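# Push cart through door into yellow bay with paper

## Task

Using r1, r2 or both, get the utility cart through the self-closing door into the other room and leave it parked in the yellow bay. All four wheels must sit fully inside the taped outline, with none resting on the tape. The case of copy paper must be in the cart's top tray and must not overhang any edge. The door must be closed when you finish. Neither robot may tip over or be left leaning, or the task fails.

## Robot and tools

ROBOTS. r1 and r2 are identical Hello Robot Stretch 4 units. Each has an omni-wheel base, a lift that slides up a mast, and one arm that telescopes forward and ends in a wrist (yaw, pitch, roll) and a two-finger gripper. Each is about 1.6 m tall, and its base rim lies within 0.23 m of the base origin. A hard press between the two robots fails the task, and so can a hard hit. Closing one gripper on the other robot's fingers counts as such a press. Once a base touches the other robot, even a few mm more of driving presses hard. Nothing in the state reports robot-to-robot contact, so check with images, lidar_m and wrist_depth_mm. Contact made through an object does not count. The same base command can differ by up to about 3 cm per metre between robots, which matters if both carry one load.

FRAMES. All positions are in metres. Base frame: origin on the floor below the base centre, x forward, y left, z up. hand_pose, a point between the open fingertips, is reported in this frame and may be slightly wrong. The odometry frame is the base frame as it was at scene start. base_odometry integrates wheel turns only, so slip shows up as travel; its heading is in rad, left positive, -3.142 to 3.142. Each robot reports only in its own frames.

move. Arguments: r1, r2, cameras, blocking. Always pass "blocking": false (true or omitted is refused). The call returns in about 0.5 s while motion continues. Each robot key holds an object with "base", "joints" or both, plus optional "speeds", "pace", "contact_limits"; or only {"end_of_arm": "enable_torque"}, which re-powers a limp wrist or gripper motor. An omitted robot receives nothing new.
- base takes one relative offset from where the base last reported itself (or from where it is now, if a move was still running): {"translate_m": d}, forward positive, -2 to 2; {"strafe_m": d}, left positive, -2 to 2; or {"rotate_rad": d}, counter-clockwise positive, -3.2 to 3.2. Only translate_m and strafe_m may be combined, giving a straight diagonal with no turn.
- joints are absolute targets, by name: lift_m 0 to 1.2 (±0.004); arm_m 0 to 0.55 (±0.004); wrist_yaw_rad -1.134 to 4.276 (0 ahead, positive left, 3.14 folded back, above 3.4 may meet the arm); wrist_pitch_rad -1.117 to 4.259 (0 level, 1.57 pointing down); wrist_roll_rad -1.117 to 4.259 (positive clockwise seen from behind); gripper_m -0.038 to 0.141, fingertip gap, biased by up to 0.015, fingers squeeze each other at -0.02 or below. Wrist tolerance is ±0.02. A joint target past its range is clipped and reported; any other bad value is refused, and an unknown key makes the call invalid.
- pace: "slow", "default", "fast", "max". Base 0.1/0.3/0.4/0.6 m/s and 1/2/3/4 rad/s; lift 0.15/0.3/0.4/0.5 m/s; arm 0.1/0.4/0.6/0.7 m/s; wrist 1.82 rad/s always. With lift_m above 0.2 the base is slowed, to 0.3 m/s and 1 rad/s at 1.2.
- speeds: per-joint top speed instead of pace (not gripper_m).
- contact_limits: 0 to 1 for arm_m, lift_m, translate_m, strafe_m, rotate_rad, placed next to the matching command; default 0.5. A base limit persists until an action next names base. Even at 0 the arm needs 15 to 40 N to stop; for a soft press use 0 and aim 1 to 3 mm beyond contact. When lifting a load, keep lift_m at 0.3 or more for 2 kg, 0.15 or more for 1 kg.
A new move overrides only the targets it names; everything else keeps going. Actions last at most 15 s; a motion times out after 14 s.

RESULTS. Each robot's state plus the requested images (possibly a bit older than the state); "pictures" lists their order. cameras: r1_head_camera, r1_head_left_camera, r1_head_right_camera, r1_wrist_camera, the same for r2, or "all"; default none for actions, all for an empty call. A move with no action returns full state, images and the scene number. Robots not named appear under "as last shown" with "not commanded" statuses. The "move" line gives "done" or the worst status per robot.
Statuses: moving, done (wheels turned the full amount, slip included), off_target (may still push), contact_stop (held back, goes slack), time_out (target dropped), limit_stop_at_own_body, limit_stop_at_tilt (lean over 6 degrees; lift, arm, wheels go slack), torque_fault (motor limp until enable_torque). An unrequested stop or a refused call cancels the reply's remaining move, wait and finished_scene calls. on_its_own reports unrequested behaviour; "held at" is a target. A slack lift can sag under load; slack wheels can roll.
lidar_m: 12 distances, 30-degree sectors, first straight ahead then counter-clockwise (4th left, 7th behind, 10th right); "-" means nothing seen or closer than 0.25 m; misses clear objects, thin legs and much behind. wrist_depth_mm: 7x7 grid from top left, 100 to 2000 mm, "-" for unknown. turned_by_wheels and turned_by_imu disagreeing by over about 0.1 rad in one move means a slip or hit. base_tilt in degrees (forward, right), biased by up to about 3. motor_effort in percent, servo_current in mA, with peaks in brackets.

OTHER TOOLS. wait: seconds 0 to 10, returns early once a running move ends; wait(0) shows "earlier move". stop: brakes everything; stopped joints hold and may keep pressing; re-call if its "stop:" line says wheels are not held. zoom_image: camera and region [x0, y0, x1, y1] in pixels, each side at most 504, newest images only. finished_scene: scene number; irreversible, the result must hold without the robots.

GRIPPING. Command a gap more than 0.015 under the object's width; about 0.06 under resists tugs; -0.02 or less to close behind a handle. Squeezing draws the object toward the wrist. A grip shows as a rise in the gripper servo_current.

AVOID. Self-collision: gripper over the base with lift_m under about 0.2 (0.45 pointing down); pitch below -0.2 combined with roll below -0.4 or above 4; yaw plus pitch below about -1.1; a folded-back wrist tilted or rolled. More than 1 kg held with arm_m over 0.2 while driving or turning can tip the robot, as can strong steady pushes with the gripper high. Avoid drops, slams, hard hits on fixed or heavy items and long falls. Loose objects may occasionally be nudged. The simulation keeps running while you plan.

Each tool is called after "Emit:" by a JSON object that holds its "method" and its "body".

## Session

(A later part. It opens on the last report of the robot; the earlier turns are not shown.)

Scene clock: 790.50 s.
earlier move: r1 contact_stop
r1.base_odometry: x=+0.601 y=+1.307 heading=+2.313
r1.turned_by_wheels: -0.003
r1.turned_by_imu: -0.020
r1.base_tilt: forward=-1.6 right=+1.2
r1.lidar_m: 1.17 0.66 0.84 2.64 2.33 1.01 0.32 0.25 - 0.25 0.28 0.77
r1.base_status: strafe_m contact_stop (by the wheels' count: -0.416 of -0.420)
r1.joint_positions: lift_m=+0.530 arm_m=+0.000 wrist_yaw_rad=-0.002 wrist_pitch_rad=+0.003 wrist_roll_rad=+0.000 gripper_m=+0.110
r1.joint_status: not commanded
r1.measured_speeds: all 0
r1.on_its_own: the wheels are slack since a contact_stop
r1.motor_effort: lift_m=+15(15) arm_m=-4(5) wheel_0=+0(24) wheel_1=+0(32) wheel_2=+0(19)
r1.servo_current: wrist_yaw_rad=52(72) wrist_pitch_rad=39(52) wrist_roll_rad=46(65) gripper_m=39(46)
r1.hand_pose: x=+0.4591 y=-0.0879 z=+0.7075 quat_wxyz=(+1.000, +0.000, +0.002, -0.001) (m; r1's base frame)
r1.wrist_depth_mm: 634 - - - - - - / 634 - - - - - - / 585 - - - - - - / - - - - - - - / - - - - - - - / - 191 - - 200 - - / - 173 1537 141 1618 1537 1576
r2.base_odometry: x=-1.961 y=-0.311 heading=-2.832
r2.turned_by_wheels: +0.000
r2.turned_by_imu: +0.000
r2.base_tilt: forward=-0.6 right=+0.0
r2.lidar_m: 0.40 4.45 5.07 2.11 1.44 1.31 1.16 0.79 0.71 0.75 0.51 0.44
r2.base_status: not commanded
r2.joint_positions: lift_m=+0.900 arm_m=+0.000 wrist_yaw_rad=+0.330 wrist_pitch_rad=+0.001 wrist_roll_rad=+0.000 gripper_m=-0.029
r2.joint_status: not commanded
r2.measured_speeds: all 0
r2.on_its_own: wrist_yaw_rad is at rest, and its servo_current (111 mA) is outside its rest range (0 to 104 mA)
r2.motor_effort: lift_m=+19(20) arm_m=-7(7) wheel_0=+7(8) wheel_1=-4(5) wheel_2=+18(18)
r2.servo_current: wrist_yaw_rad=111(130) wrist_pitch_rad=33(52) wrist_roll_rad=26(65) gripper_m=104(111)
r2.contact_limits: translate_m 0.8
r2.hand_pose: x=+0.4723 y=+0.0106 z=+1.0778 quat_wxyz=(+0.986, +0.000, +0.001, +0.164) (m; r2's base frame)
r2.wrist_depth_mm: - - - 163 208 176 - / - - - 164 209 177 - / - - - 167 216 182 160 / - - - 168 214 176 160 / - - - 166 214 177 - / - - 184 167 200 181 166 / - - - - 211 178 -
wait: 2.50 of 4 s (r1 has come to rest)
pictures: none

Touched the wall mildly. Move away slightly and rotate.

Emit:
{"method": "move", "body": {"blocking": false, "r1": {"base":{"strafe_m":0.05,"translate_m":0.4},"pace":"default"}}}

Emit:
{"method": "wait", "body": {"seconds": 4}}

Emit:
{"method": "move", "body": {"blocking": false, "r1": {"base":{"rotate_rad":0.5},"pace":"slow"}}}

Emit:
{"method": "wait", "body": {"seconds": 3, "cameras": ["r1_head_camera","r1_head_left_camera"]}}

Scene clock: 795.77 s.
move: r1 moving
r1.base_odometry: x=+0.577 y=+1.328 heading=+2.313
r1.turned_by_wheels: +0.000
r1.turned_by_imu: +0.000
r1.base_tilt: forward=-1.5 right=+1.3
r1.lidar_m: 1.12 0.64 0.80 2.62 2.37 1.10 0.35 0.25 0.25 0.25 0.31 0.83
r1.base_status: translate_m moving; strafe_m moving
r1.joint_positions: lift_m=+0.530 arm_m=+0.000 wrist_yaw_rad=-0.002 wrist_pitch_rad=+0.003 wrist_roll_rad=+0.000 gripper_m=+0.110
r1.joint_status: not commanded
r1.measured_speeds: translate_m=+0.122 strafe_m=+0.014 rotate_rad=+0.000 lift_m=+0.000 arm_m=+0.000 wrist_yaw_rad=+0.000 wrist_pitch_rad=+0.000 wrist_roll_rad=+0.000
r1.motor_effort: lift_m=+15(15) arm_m=-4(4) wheel_0=+7(8) wheel_1=+7(8) wheel_2=-9(9)
r1.servo_current: wrist_yaw_rad=72(72) wrist_pitch_rad=39(46) wrist_roll_rad=52(72) gripper_m=46(46)
r1.hand_pose: x=+0.4591 y=-0.0879 z=+0.7075 quat_wxyz=(+1.000, +0.000, +0.002, -0.001) (m; r1's base frame)
r1.wrist_depth_mm: 627 - - - - - - / 654 - - - - - - / 580 - - - - - - / - - - - - - - / - - - - - - - / - 194 - - 200 1921 - / - 153 1618 141 1661 1499 1576
r2.base_odometry: x=-1.961 y=-0.311 heading=-2.832
r2.turned_by_wheels: +0.000
r2.turned_by_imu: +0.000
r2.base_tilt: forward=-0.6 right=+0.0
r2.lidar_m: 0.39 4.46 5.08 2.13 1.43 1.32 1.14 0.79 0.73 0.73 0.50 0.44
r2.base_status: not commanded
r2.joint_positions: lift_m=+0.900 arm_m=+0.000 wrist_yaw_rad=+0.330 wrist_pitch_rad=+0.001 wrist_roll_rad=+0.000 gripper_m=-0.029
r2.joint_status: not commanded
r2.measured_speeds: all 0
r2.motor_effort: lift_m=+19(19) arm_m=-7(7) wheel_0=+7(8) wheel_1=-5(5) wheel_2=+18(18)
r2.servo_current: wrist_yaw_rad=104(124) wrist_pitch_rad=39(46) wrist_roll_rad=39(52) gripper_m=104(111)
r2.contact_limits: translate_m 0.8
r2.hand_pose: x=+0.4723 y=+0.0106 z=+1.0778 quat_wxyz=(+0.986, +0.000, +0.001, +0.164) (m; r2's base frame)
r2.wrist_depth_mm: - - - 163 208 176 - / - - - 163 210 178 - / - - - 167 215 182 160 / - - - 168 213 176 160 / - - - 167 214 177 - / - - 183 167 200 182 166 / - - - - 211 178 -
pictures: none

Scene clock: 798.10 s.
earlier move: r1 done
r1.base_odometry: x=+0.294 y=+1.568 heading=+2.313
r1.turned_by_wheels: +0.000
r1.turned_by_imu: +0.000
r1.base_tilt: forward=-1.6 right=+1.3
r1.lidar_m: 2.25 0.33 0.31 2.42 2.67 2.12 0.67 0.48 0.42 0.45 0.61 1.53
r1.base_status: done
r1.joint_positions: lift_m=+0.530 arm_m=+0.000 wrist_yaw_rad=-0.002 wrist_pitch_rad=+0.003 wrist_roll_rad=+0.000 gripper_m=+0.110
r1.joint_status: not commanded
r1.measured_speeds: all 0
r1.motor_effort: lift_m=+15(15) arm_m=-4(4) wheel_0=+1(8) wheel_1=+1(10) wheel_2=+0(10)
r1.servo_current: wrist_yaw_rad=46(72) wrist_pitch_rad=39(52) wrist_roll_rad=52(72) gripper_m=46(52)
r1.hand_pose: x=+0.4591 y=-0.0879 z=+0.7075 quat_wxyz=(+1.000, +0.000, +0.002, -0.001) (m; r1's base frame)
r1.wrist_depth_mm: - - - - 1983 - - / - - - - 1983 - - / 504 - - - - - - / - - - - - - - / - - - - 1983 - - / - - - - 200 - - / - 574 1576 142 1618 1499 1537
r2.base_odometry: x=-1.961 y=-0.311 heading=-2.832
r2.turned_by_wheels: +0.000
r2.turned_by_imu: +0.000
r2.base_tilt: forward=-0.7 right=+0.0
r2.lidar_m: 0.40 4.47 5.07 2.12 1.42 1.33 1.18 0.79 0.72 0.75 0.51 0.43
r2.base_status: not commanded
r2.joint_positions: lift_m=+0.900 arm_m=+0.000 wrist_yaw_rad=+0.330 wrist_pitch_rad=+0.001 wrist_roll_rad=+0.000 gripper_m=-0.029
r2.joint_status: not commanded
r2.measured_speeds: all 0
r2.on_its_own: wrist_yaw_rad is at rest, and its servo_current (117 mA) is outside its rest range (0 to 104 mA)
r2.motor_effort: lift_m=+19(20) arm_m=-7(7) wheel_0=+7(8) wheel_1=-5(5) wheel_2=+18(18)
r2.servo_current: wrist_yaw_rad=117(124) wrist_pitch_rad=39(46) wrist_roll_rad=46(59) gripper_m=104(111)
r2.contact_limits: translate_m 0.8
r2.hand_pose: x=+0.4723 y=+0.0106 z=+1.0778 quat_wxyz=(+0.986, +0.000, +0.001, +0.164) (m; r2's base frame)
r2.wrist_depth_mm: - - - 163 208 176 - / - - - 163 209 178 - / - - - 167 216 182 160 / - - - 168 213 176 161 / - - - 166 215 177 - / - - 183 167 199 181 166 / - - - - 211 178 -
wait: 2.33 of 4 s (r1 has come to rest)
pictures: none

Scene clock: 798.60 s.
move: r1 moving
r1.base_odometry: x=+0.294 y=+1.568 heading=+2.438
r1.turned_by_wheels: +0.126
r1.turned_by_imu: +0.126
r1.base_tilt: forward=-1.6 right=+1.3
r1.lidar_m: 0.65 0.31 0.34 2.51 2.61 1.32 0.58 0.45 0.43 0.48 0.71 2.18
r1.base_status: rotate_rad moving
r1.joint_positions: lift_m=+0.530 arm_m=+0.000 wrist_yaw_rad=-0.002 wrist_pitch_rad=+0.003 wrist_roll_rad=+0.000 gripper_m=+0.110
r1.joint_status: not commanded
r1.measured_speeds: translate_m=-0.001 strafe_m=+0.000 rotate_rad=+0.486 lift_m=+0.000 arm_m=+0.000 wrist_yaw_rad=+0.000 wrist_pitch_rad=+0.000 wrist_roll_rad=+0.000
r1.motor_effort: lift_m=+15(15) arm_m=-3(4) wheel_0=-7(8) wheel_1=-6(7) wheel_2=-4(6)
r1.servo_current: wrist_yaw_rad=33(59) wrist_pitch_rad=39(46) wrist_roll_rad=65(65) gripper_m=39(46)
r1.hand_pose: x=+0.4591 y=-0.0879 z=+0.7075 quat_wxyz=(+1.000, +0.000, +0.002, -0.001) (m; r1's base frame)
r1.wrist_depth_mm: - - - - - - - / - - - - - - - / 421 580 - - - - - / - - - - - - - / - - - - - - - / - 216 - - 200 - - / - 189 1576 141 1576 1537 1576
r2.base_odometry: x=-1.961 y=-0.311 heading=-2.832
r2.turned_by_wheels: +0.000
r2.turned_by_imu: +0.000
r2.base_tilt: forward=-0.7 right=+0.0
r2.lidar_m: 0.38 4.46 5.06 2.12 1.41 1.34 1.18 0.79 0.72 0.76 0.51 0.43
r2.base_status: not commanded
r2.joint_positions: lift_m=+0.900 arm_m=+0.000 wrist_yaw_rad=+0.330 wrist_pitch_rad=+0.001 wrist_roll_rad=+0.000 gripper_m=-0.029
r2.joint_status: not commanded
r2.measured_speeds: all 0
r2.motor_effort: lift_m=+19(19) arm_m=-7(7) wheel_0=+7(8) wheel_1=-4(5) wheel_2=+18(18)
r2.servo_current: wrist_yaw_rad=111(124) wrist_pitch_rad=39(46) wrist_roll_rad=52(52) gripper_m=104(104)
r2.contact_limits: translate_m 0.8
r2.hand_pose: x=+0.4723 y=+0.0106 z=+1.0778 quat_wxyz=(+0.986, +0.000, +0.001, +0.164) (m; r2's base frame)
r2.wrist_depth_mm: - - - 163 208 176 - / - - - 163 209 177 - / - - - 167 217 182 160 / - - - 168 213 177 161 / - - - 167 213 177 - / - - 184 168 200 182 166 / - - - - 211 178 -
pictures: none

Scene clock: 799.80 s.
earlier move: r1 done
r1.base_odometry: x=+0.294 y=+1.568 heading=+2.812
r1.turned_by_wheels: +0.374
r1.turned_by_imu: +0.376
r1.base_tilt: forward=-1.6 right=+1.2
r1.lidar_m: 0.37 0.29 2.43 2.72 2.36 0.69 0.43 0.43 0.46 0.59 1.43 2.21
r1.base_status: done
r1.joint_positions: lift_m=+0.530 arm_m=+0.000 wrist_yaw_rad=-0.002 wrist_pitch_rad=+0.003 wrist_roll_rad=+0.000 gripper_m=+0.110
r1.joint_status: not commanded
r1.measured_speeds: all 0
r1.motor_effort: lift_m=+15(15) arm_m=-4(4) wheel_0=-3(8) wheel_1=-3(7) wheel_2=-2(6)
r1.servo_current: wrist_yaw_rad=46(65) wrist_pitch_rad=46(46) wrist_roll_rad=46(65) gripper_m=46(52)
r1.hand_pose: x=+0.4591 y=-0.0879 z=+0.7075 quat_wxyz=(+1.000, +0.000, +0.002, -0.001) (m; r1's base frame)
r1.wrist_depth_mm: 194 294 364 - - - - / 195 241 314 - - - - / 200 240 315 442 - - - / - 492 - - - - - / - - - - - - - / - 198 - - 195 1983 - / - 153 - 141 1661 1499 1576
r2.base_odometry: x=-1.961 y=-0.311 heading=-2.832
r2.turned_by_wheels: +0.000
r2.turned_by_imu: +0.000
r2.base_tilt: forward=-0.6 right=+0.1
r2.lidar_m: 0.42 4.46 5.08 2.09 1.44 1.34 1.18 0.79 0.72 0.76 0.52 0.43
r2.base_status: not commanded
r2.joint_positions: lift_m=+0.900 arm_m=+0.000 wrist_yaw_rad=+0.330 wrist_pitch_rad=+0.001 wrist_roll_rad=+0.000 gripper_m=-0.029
r2.joint_status: not commanded
r2.measured_speeds: all 0
r2.on_its_own: wrist_yaw_rad is at rest, and its servo_current (111 mA) is outside its rest range (0 to 104 mA)
r2.motor_effort: lift_m=+20(20) arm_m=-7(7) wheel_0=+7(8) wheel_1=-4(5) wheel_2=+18(18)
r2.servo_current: wrist_yaw_rad=111(124) wrist_pitch_rad=39(52) wrist_roll_rad=59(65) gripper_m=104(111)
r2.contact_limits: translate_m 0.8
r2.hand_pose: x=+0.4723 y=+0.0106 z=+1.0778 quat_wxyz=(+0.986, +0.000, +0.001, +0.164) (m; r2's base frame)
r2.wrist_depth_mm: - - - 163 208 176 - / - - - 163 209 178 - / - - - 167 216 182 160 / - - - 168 213 177 161 / - - - 166 213 177 - / - - 183 167 199 181 166 / - - - - 211 178 -
wait: 1.20 of 3 s (r1 has come to rest)
pictures: r1_head_camera, r1_head_left_camera
Images, in order (width x height): r1_head_camera 420x560, r1_head_left_camera 420x672.

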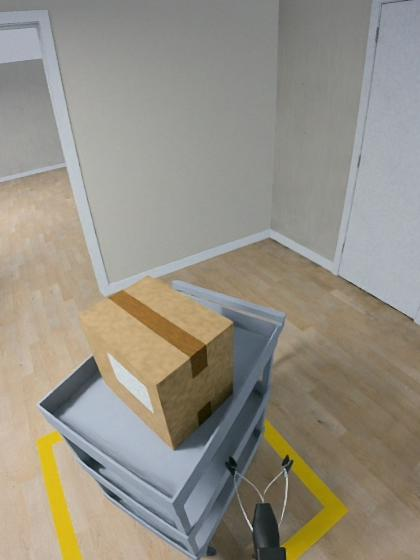

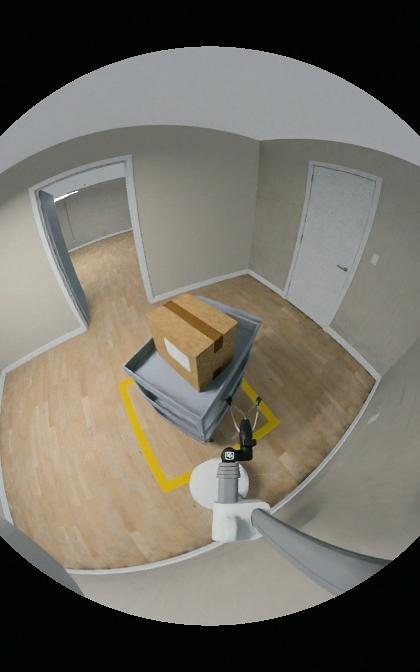

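Emit:
{"method": "zoom_image", "body": {"camera": "r1_head_camera", "region": [170, 360, 370, 560]}}

Scaled by 2.520 from the camera's 420x560 image, which has a finer 600x800 frame.

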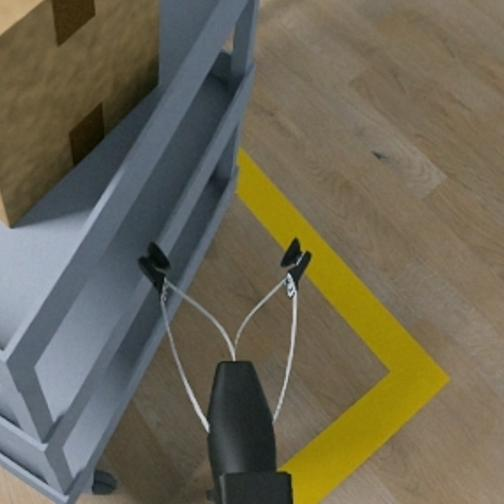

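Emit:
{"method": "move", "body": {"blocking": false, "r2": {"joints":{"gripper_m":0.1}}}}

Emit:
{"method": "wait", "body": {"seconds": 3}}

Emit:
{"method": "wait", "body": {"seconds": 5, "cameras": ["r2_head_camera","r1_head_left_camera"]}}

Scene clock: 811.30 s.
move: r2 moving
r1: as last shown
r1.turned_by_wheels: +0.000
r1.turned_by_imu: +0.000
r1.base_tilt: forward=-1.6 right=+1.3
r1.lidar_m: 0.34 0.31 2.43 2.70 2.35 0.69 0.47 0.43 0.45 0.63 1.42 2.22
r1.motor_effort: lift_m=+15(15) arm_m=-4(4) wheel_0=-3(3) wheel_1=-3(3) wheel_2=-2(2)
r1.servo_current: wrist_yaw_rad=46(52) wrist_pitch_rad=39(46) wrist_roll_rad=46(52) gripper_m=46(46)
r1.wrist_depth_mm: 194 293 362 - - - - / 195 241 314 - - - - / 200 241 312 445 - - - / - 492 - - - - - / - - - - - - - / - 198 - - 194 1983 - / - 153 - 141 1618 1537 1576
r2.base_odometry: x=-1.961 y=-0.311 heading=-2.832
r2.turned_by_wheels: +0.000
r2.turned_by_imu: +0.000
r2.base_tilt: forward=-0.7 right=+0.0
r2.lidar_m: 0.41 4.49 5.06 2.13 1.43 1.33 1.16 0.79 0.73 0.75 0.51 0.45
r2.base_status: not commanded
r2.joint_positions: lift_m=+0.900 arm_m=+0.000 wrist_yaw_rad=+0.330 wrist_pitch_rad=+0.001 wrist_roll_rad=+0.000 gripper_m=-0.003
r2.joint_status: gripper_m moving
r2.measured_speeds: all 0
r2.motor_effort: lift_m=+19(19) arm_m=-7(7) wheel_0=+7(8) wheel_1=-4(5) wheel_2=+18(18)
r2.servo_current: wrist_yaw_rad=111(117) wrist_pitch_rad=39(46) wrist_roll_rad=46(52) gripper_m=59(130)
r2.contact_limits: translate_m 0.8
r2.hand_pose: x=+0.4723 y=+0.0106 z=+1.0778 quat_wxyz=(+0.986, +0.000, +0.001, +0.164) (m; r2's base frame)
r2.wrist_depth_mm: - - - 167 211 180 - / - - - 167 214 181 - / - - - 170 216 186 164 / - - - 172 218 180 165 / - - - 172 220 185 166 / - - 190 173 204 186 167 / - - - - 215 179 -
pictures: none

Scene clock: 812.80 s.
earlier move: r2 done
r1.base_odometry: x=+0.294 y=+1.568 heading=+2.812
r1.turned_by_wheels: +0.000
r1.turned_by_imu: +0.000
r1.base_tilt: forward=-1.6 right=+1.3
r1.lidar_m: 0.36 0.29 2.44 2.70 2.35 0.68 0.47 0.43 0.43 0.61 1.43 2.22
r1.base_status: not commanded
r1.joint_positions: lift_m=+0.530 arm_m=+0.000 wrist_yaw_rad=-0.002 wrist_pitch_rad=+0.003 wrist_roll_rad=+0.000 gripper_m=+0.110
r1.joint_status: not commanded
r1.measured_speeds: all 0
r1.motor_effort: lift_m=+15(15) arm_m=-4(4) wheel_0=-3(3) wheel_1=-3(3) wheel_2=-2(2)
r1.servo_current: wrist_yaw_rad=52(72) wrist_pitch_rad=46(52) wrist_roll_rad=46(59) gripper_m=39(46)
r1.hand_pose: x=+0.4591 y=-0.0879 z=+0.7075 quat_wxyz=(+1.000, +0.000, +0.002, -0.001) (m; r1's base frame)
r1.wrist_depth_mm: 194 293 364 - - - - / 195 240 314 - - - - / 200 241 314 445 - - - / - 488 - - - - - / - - - - - - - / - 198 - - 195 1921 - / - 153 - 141 1618 1499 1576
r2.base_odometry: x=-1.961 y=-0.310 heading=-2.833
r2.turned_by_wheels: -0.001
r2.turned_by_imu: -0.001
r2.base_tilt: forward=-0.6 right=+0.1
r2.lidar_m: 0.69 4.46 5.08 2.10 1.44 1.33 1.16 0.78 0.71 0.75 0.69 0.67
r2.base_status: not commanded
r2.joint_positions: lift_m=+0.900 arm_m=+0.000 wrist_yaw_rad=+0.313 wrist_pitch_rad=+0.001 wrist_roll_rad=+0.000 gripper_m=+0.100
r2.joint_status: all done
r2.measured_speeds: all 0
r2.motor_effort: lift_m=+19(19) arm_m=-7(7) wheel_0=+3(8) wheel_1=-4(5) wheel_2=+3(18)
r2.servo_current: wrist_yaw_rad=46(117) wrist_pitch_rad=39(52) wrist_roll_rad=39(59) gripper_m=52(130)
r2.contact_limits: translate_m 0.8
r2.hand_pose: x=+0.4724 y=+0.0056 z=+1.0778 quat_wxyz=(+0.988, +0.000, +0.001, +0.156) (m; r2's base frame)
r2.wrist_depth_mm: - - - - - 415 394 / - - - - - 488 387 / - - - - - 394 392 / - - - - - 397 392 / - - - - - 399 394 / - - 195 - 195 397 394 / - - - - - - 394
wait: 1.50 of 3 s (r2 has come to rest)
pictures: none

Scene clock: 817.80 s.
r1.base_odometry: x=+0.294 y=+1.568 heading=+2.812
r1.turned_by_wheels: +0.000
r1.turned_by_imu: +0.000
r1.base_tilt: forward=-1.6 right=+1.3
r1.lidar_m: 0.35 0.30 2.44 2.69 2.35 0.69 0.46 0.43 0.46 0.59 1.40 2.22
r1.base_status: not commanded
r1.joint_positions: lift_m=+0.530 arm_m=+0.000 wrist_yaw_rad=-0.002 wrist_pitch_rad=+0.003 wrist_roll_rad=+0.000 gripper_m=+0.110
r1.joint_status: not commanded
r1.measured_speeds: all 0
r1.motor_effort: lift_m=+15(15) arm_m=-4(4) wheel_0=-3(3) wheel_1=-3(3) wheel_2=-2(2)
r1.servo_current: wrist_yaw_rad=59(72) wrist_pitch_rad=39(52) wrist_roll_rad=46(59) gripper_m=39(46)
r1.hand_pose: x=+0.4591 y=-0.0879 z=+0.7075 quat_wxyz=(+1.000, +0.000, +0.002, -0.001) (m; r1's base frame)
r1.wrist_depth_mm: 195 294 366 - - - - / 195 242 312 - - - - / 200 241 312 445 - - - / 338 488 - - - - - / - - - - - - - / - 214 - - 194 1921 - / - 153 - 141 1618 1499 1576
r2.base_odometry: x=-1.961 y=-0.310 heading=-2.833
r2.turned_by_wheels: +0.000
r2.turned_by_imu: +0.001
r2.base_tilt: forward=-0.7 right=+0.1
r2.lidar_m: 3.46 4.44 5.09 2.12 1.47 1.33 1.20 0.79 0.72 0.74 0.98 2.17
r2.base_status: not commanded
r2.joint_positions: lift_m=+0.900 arm_m=+0.000 wrist_yaw_rad=+0.313 wrist_pitch_rad=+0.001 wrist_roll_rad=+0.000 gripper_m=+0.100
r2.joint_status: all done
r2.measured_speeds: all 0
r2.motor_effort: lift_m=+19(19) arm_m=-7(7) wheel_0=+3(8) wheel_1=-4(5) wheel_2=+3(18)
r2.servo_current: wrist_yaw_rad=46(117) wrist_pitch_rad=39(52) wrist_roll_rad=46(59) gripper_m=52(130)
r2.contact_limits: translate_m 0.8
r2.hand_pose: x=+0.4724 y=+0.0056 z=+1.0778 quat_wxyz=(+0.988, +0.000, +0.001, +0.156) (m; r2's base frame)
r2.wrist_depth_mm: - - - - - - - / - - - - - - - / - - - - - - - / - - - - - - - / - - - - - - - / - - 196 - 196 - - / - - - - - - -
wait: 5.00 s; at rest by 0.27 s
pictures: r1_head_left_camera, r2_head_camera
Images, in order (width x height): r1_head_left_camera 420x672, r2_head_camera 420x560.

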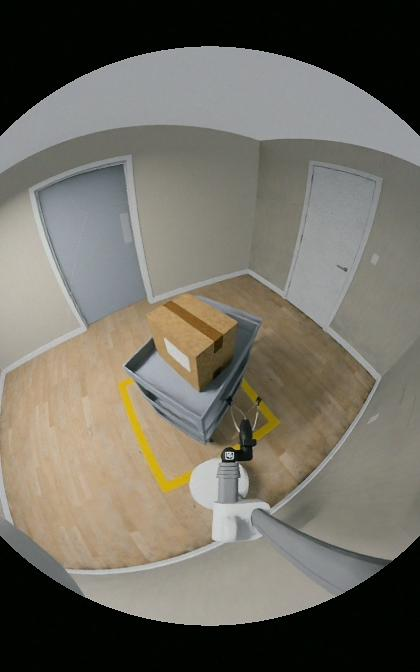

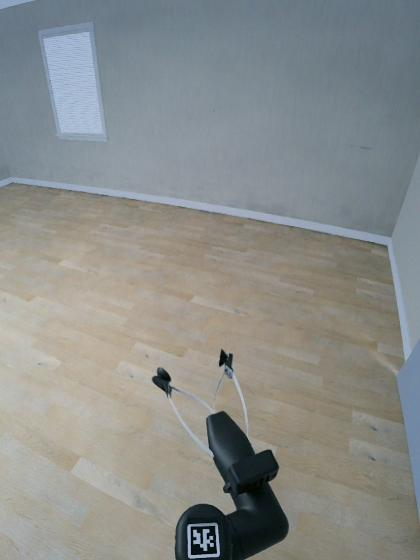

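Emit:
{"method": "wait", "body": {"seconds": 4, "cameras": ["r2_head_camera","r2_head_right_camera","r1_head_left_camera"]}}

Emit:
{"method": "zoom_image", "body": {"camera": "r1_head_left_camera", "region": [20, 140, 300, 500]}}

Scene clock: 824.67 s.
r1.base_odometry: x=+0.294 y=+1.568 heading=+2.812
r1.turned_by_wheels: +0.000
r1.turned_by_imu: +0.000
r1.base_tilt: forward=-1.6 right=+1.3
r1.lidar_m: 0.35 0.31 2.46 2.67 2.36 0.67 0.45 0.43 0.45 0.60 1.44 2.20
r1.base_status: not commanded
r1.joint_positions: lift_m=+0.530 arm_m=+0.000 wrist_yaw_rad=-0.002 wrist_pitch_rad=+0.003 wrist_roll_rad=+0.000 gripper_m=+0.110
r1.joint_status: not commanded
r1.measured_speeds: all 0
r1.motor_effort: lift_m=+15(15) arm_m=-3(4) wheel_0=-2(3) wheel_1=-3(3) wheel_2=-2(2)
r1.servo_current: wrist_yaw_rad=52(72) wrist_pitch_rad=46(52) wrist_roll_rad=52(59) gripper_m=39(46)
r1.hand_pose: x=+0.4591 y=-0.0879 z=+0.7075 quat_wxyz=(+1.000, +0.000, +0.002, -0.001) (m; r1's base frame)
r1.wrist_depth_mm: 194 293 364 - - - - / 195 242 314 - - - - / 200 242 314 442 - - - / 338 492 - - - - - / - - - - - - - / - 214 - - 195 1921 - / - 153 - 141 1618 1537 1576
r2.base_odometry: x=-1.961 y=-0.310 heading=-2.833
r2.turned_by_wheels: +0.000
r2.turned_by_imu: +0.001
r2.base_tilt: forward=-0.7 right=+0.1
r2.lidar_m: 3.49 4.45 5.09 2.14 1.42 1.33 1.17 0.78 0.71 0.74 0.96 2.16
r2.base_status: not commanded
r2.joint_positions: lift_m=+0.900 arm_m=+0.000 wrist_yaw_rad=+0.313 wrist_pitch_rad=+0.001 wrist_roll_rad=+0.000 gripper_m=+0.100
r2.joint_status: all done
r2.measured_speeds: all 0
r2.motor_effort: lift_m=+19(19) arm_m=-6(7) wheel_0=+3(8) wheel_1=-4(5) wheel_2=+3(18)
r2.servo_current: wrist_yaw_rad=46(117) wrist_pitch_rad=39(52) wrist_roll_rad=59(59) gripper_m=52(130)
r2.contact_limits: translate_m 0.8
r2.hand_pose: x=+0.4724 y=+0.0056 z=+1.0778 quat_wxyz=(+0.988, +0.000, +0.001, +0.156) (m; r2's base frame)
r2.wrist_depth_mm: - - - - - - - / - - - - - - - / - - - - - - - / - - - - - - - / - - - - - - - / - - 195 - 195 - - / - - - - - - -
wait: 4.00 s; at rest from the start
pictures: r1_head_left_camera, r2_head_camera, r2_head_right_camera
Images, in order (width x height): r1_head_left_camera 420x672, r2_head_camera 420x560, r2_head_right_camera 420x672.

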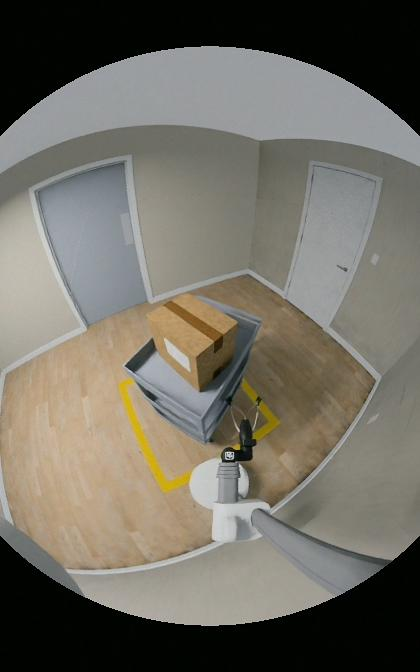

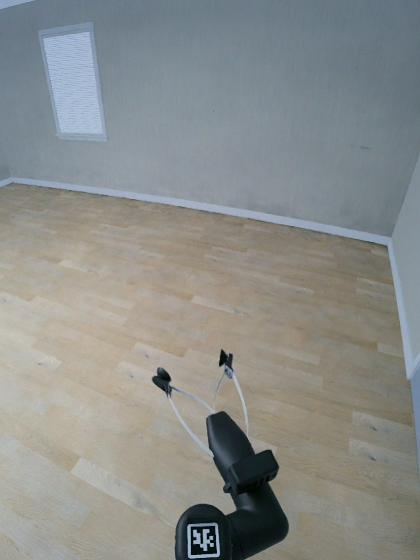

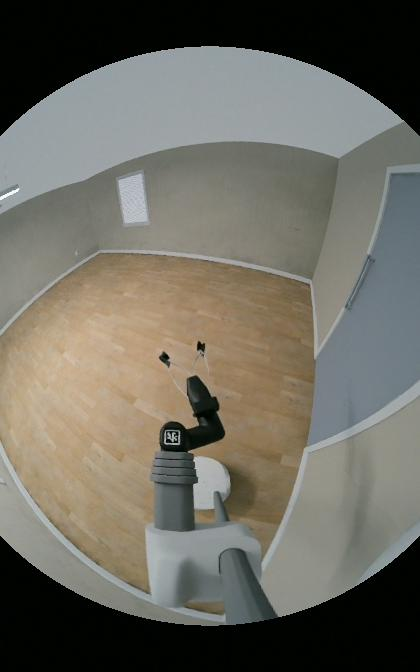

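Scaled by 1.400 from the camera's 420x672 image, which has a finer 600x960 frame.

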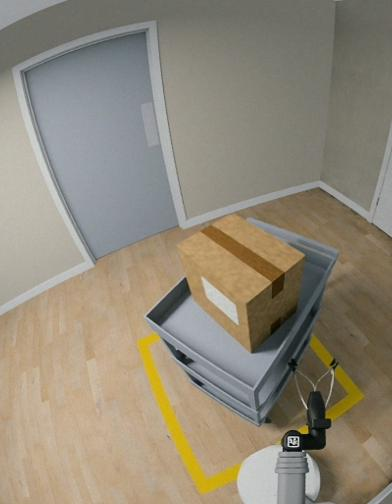

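Emit:
{"method": "finished_scene", "body": {"scene": 2}}

The scene is finished: the task was done.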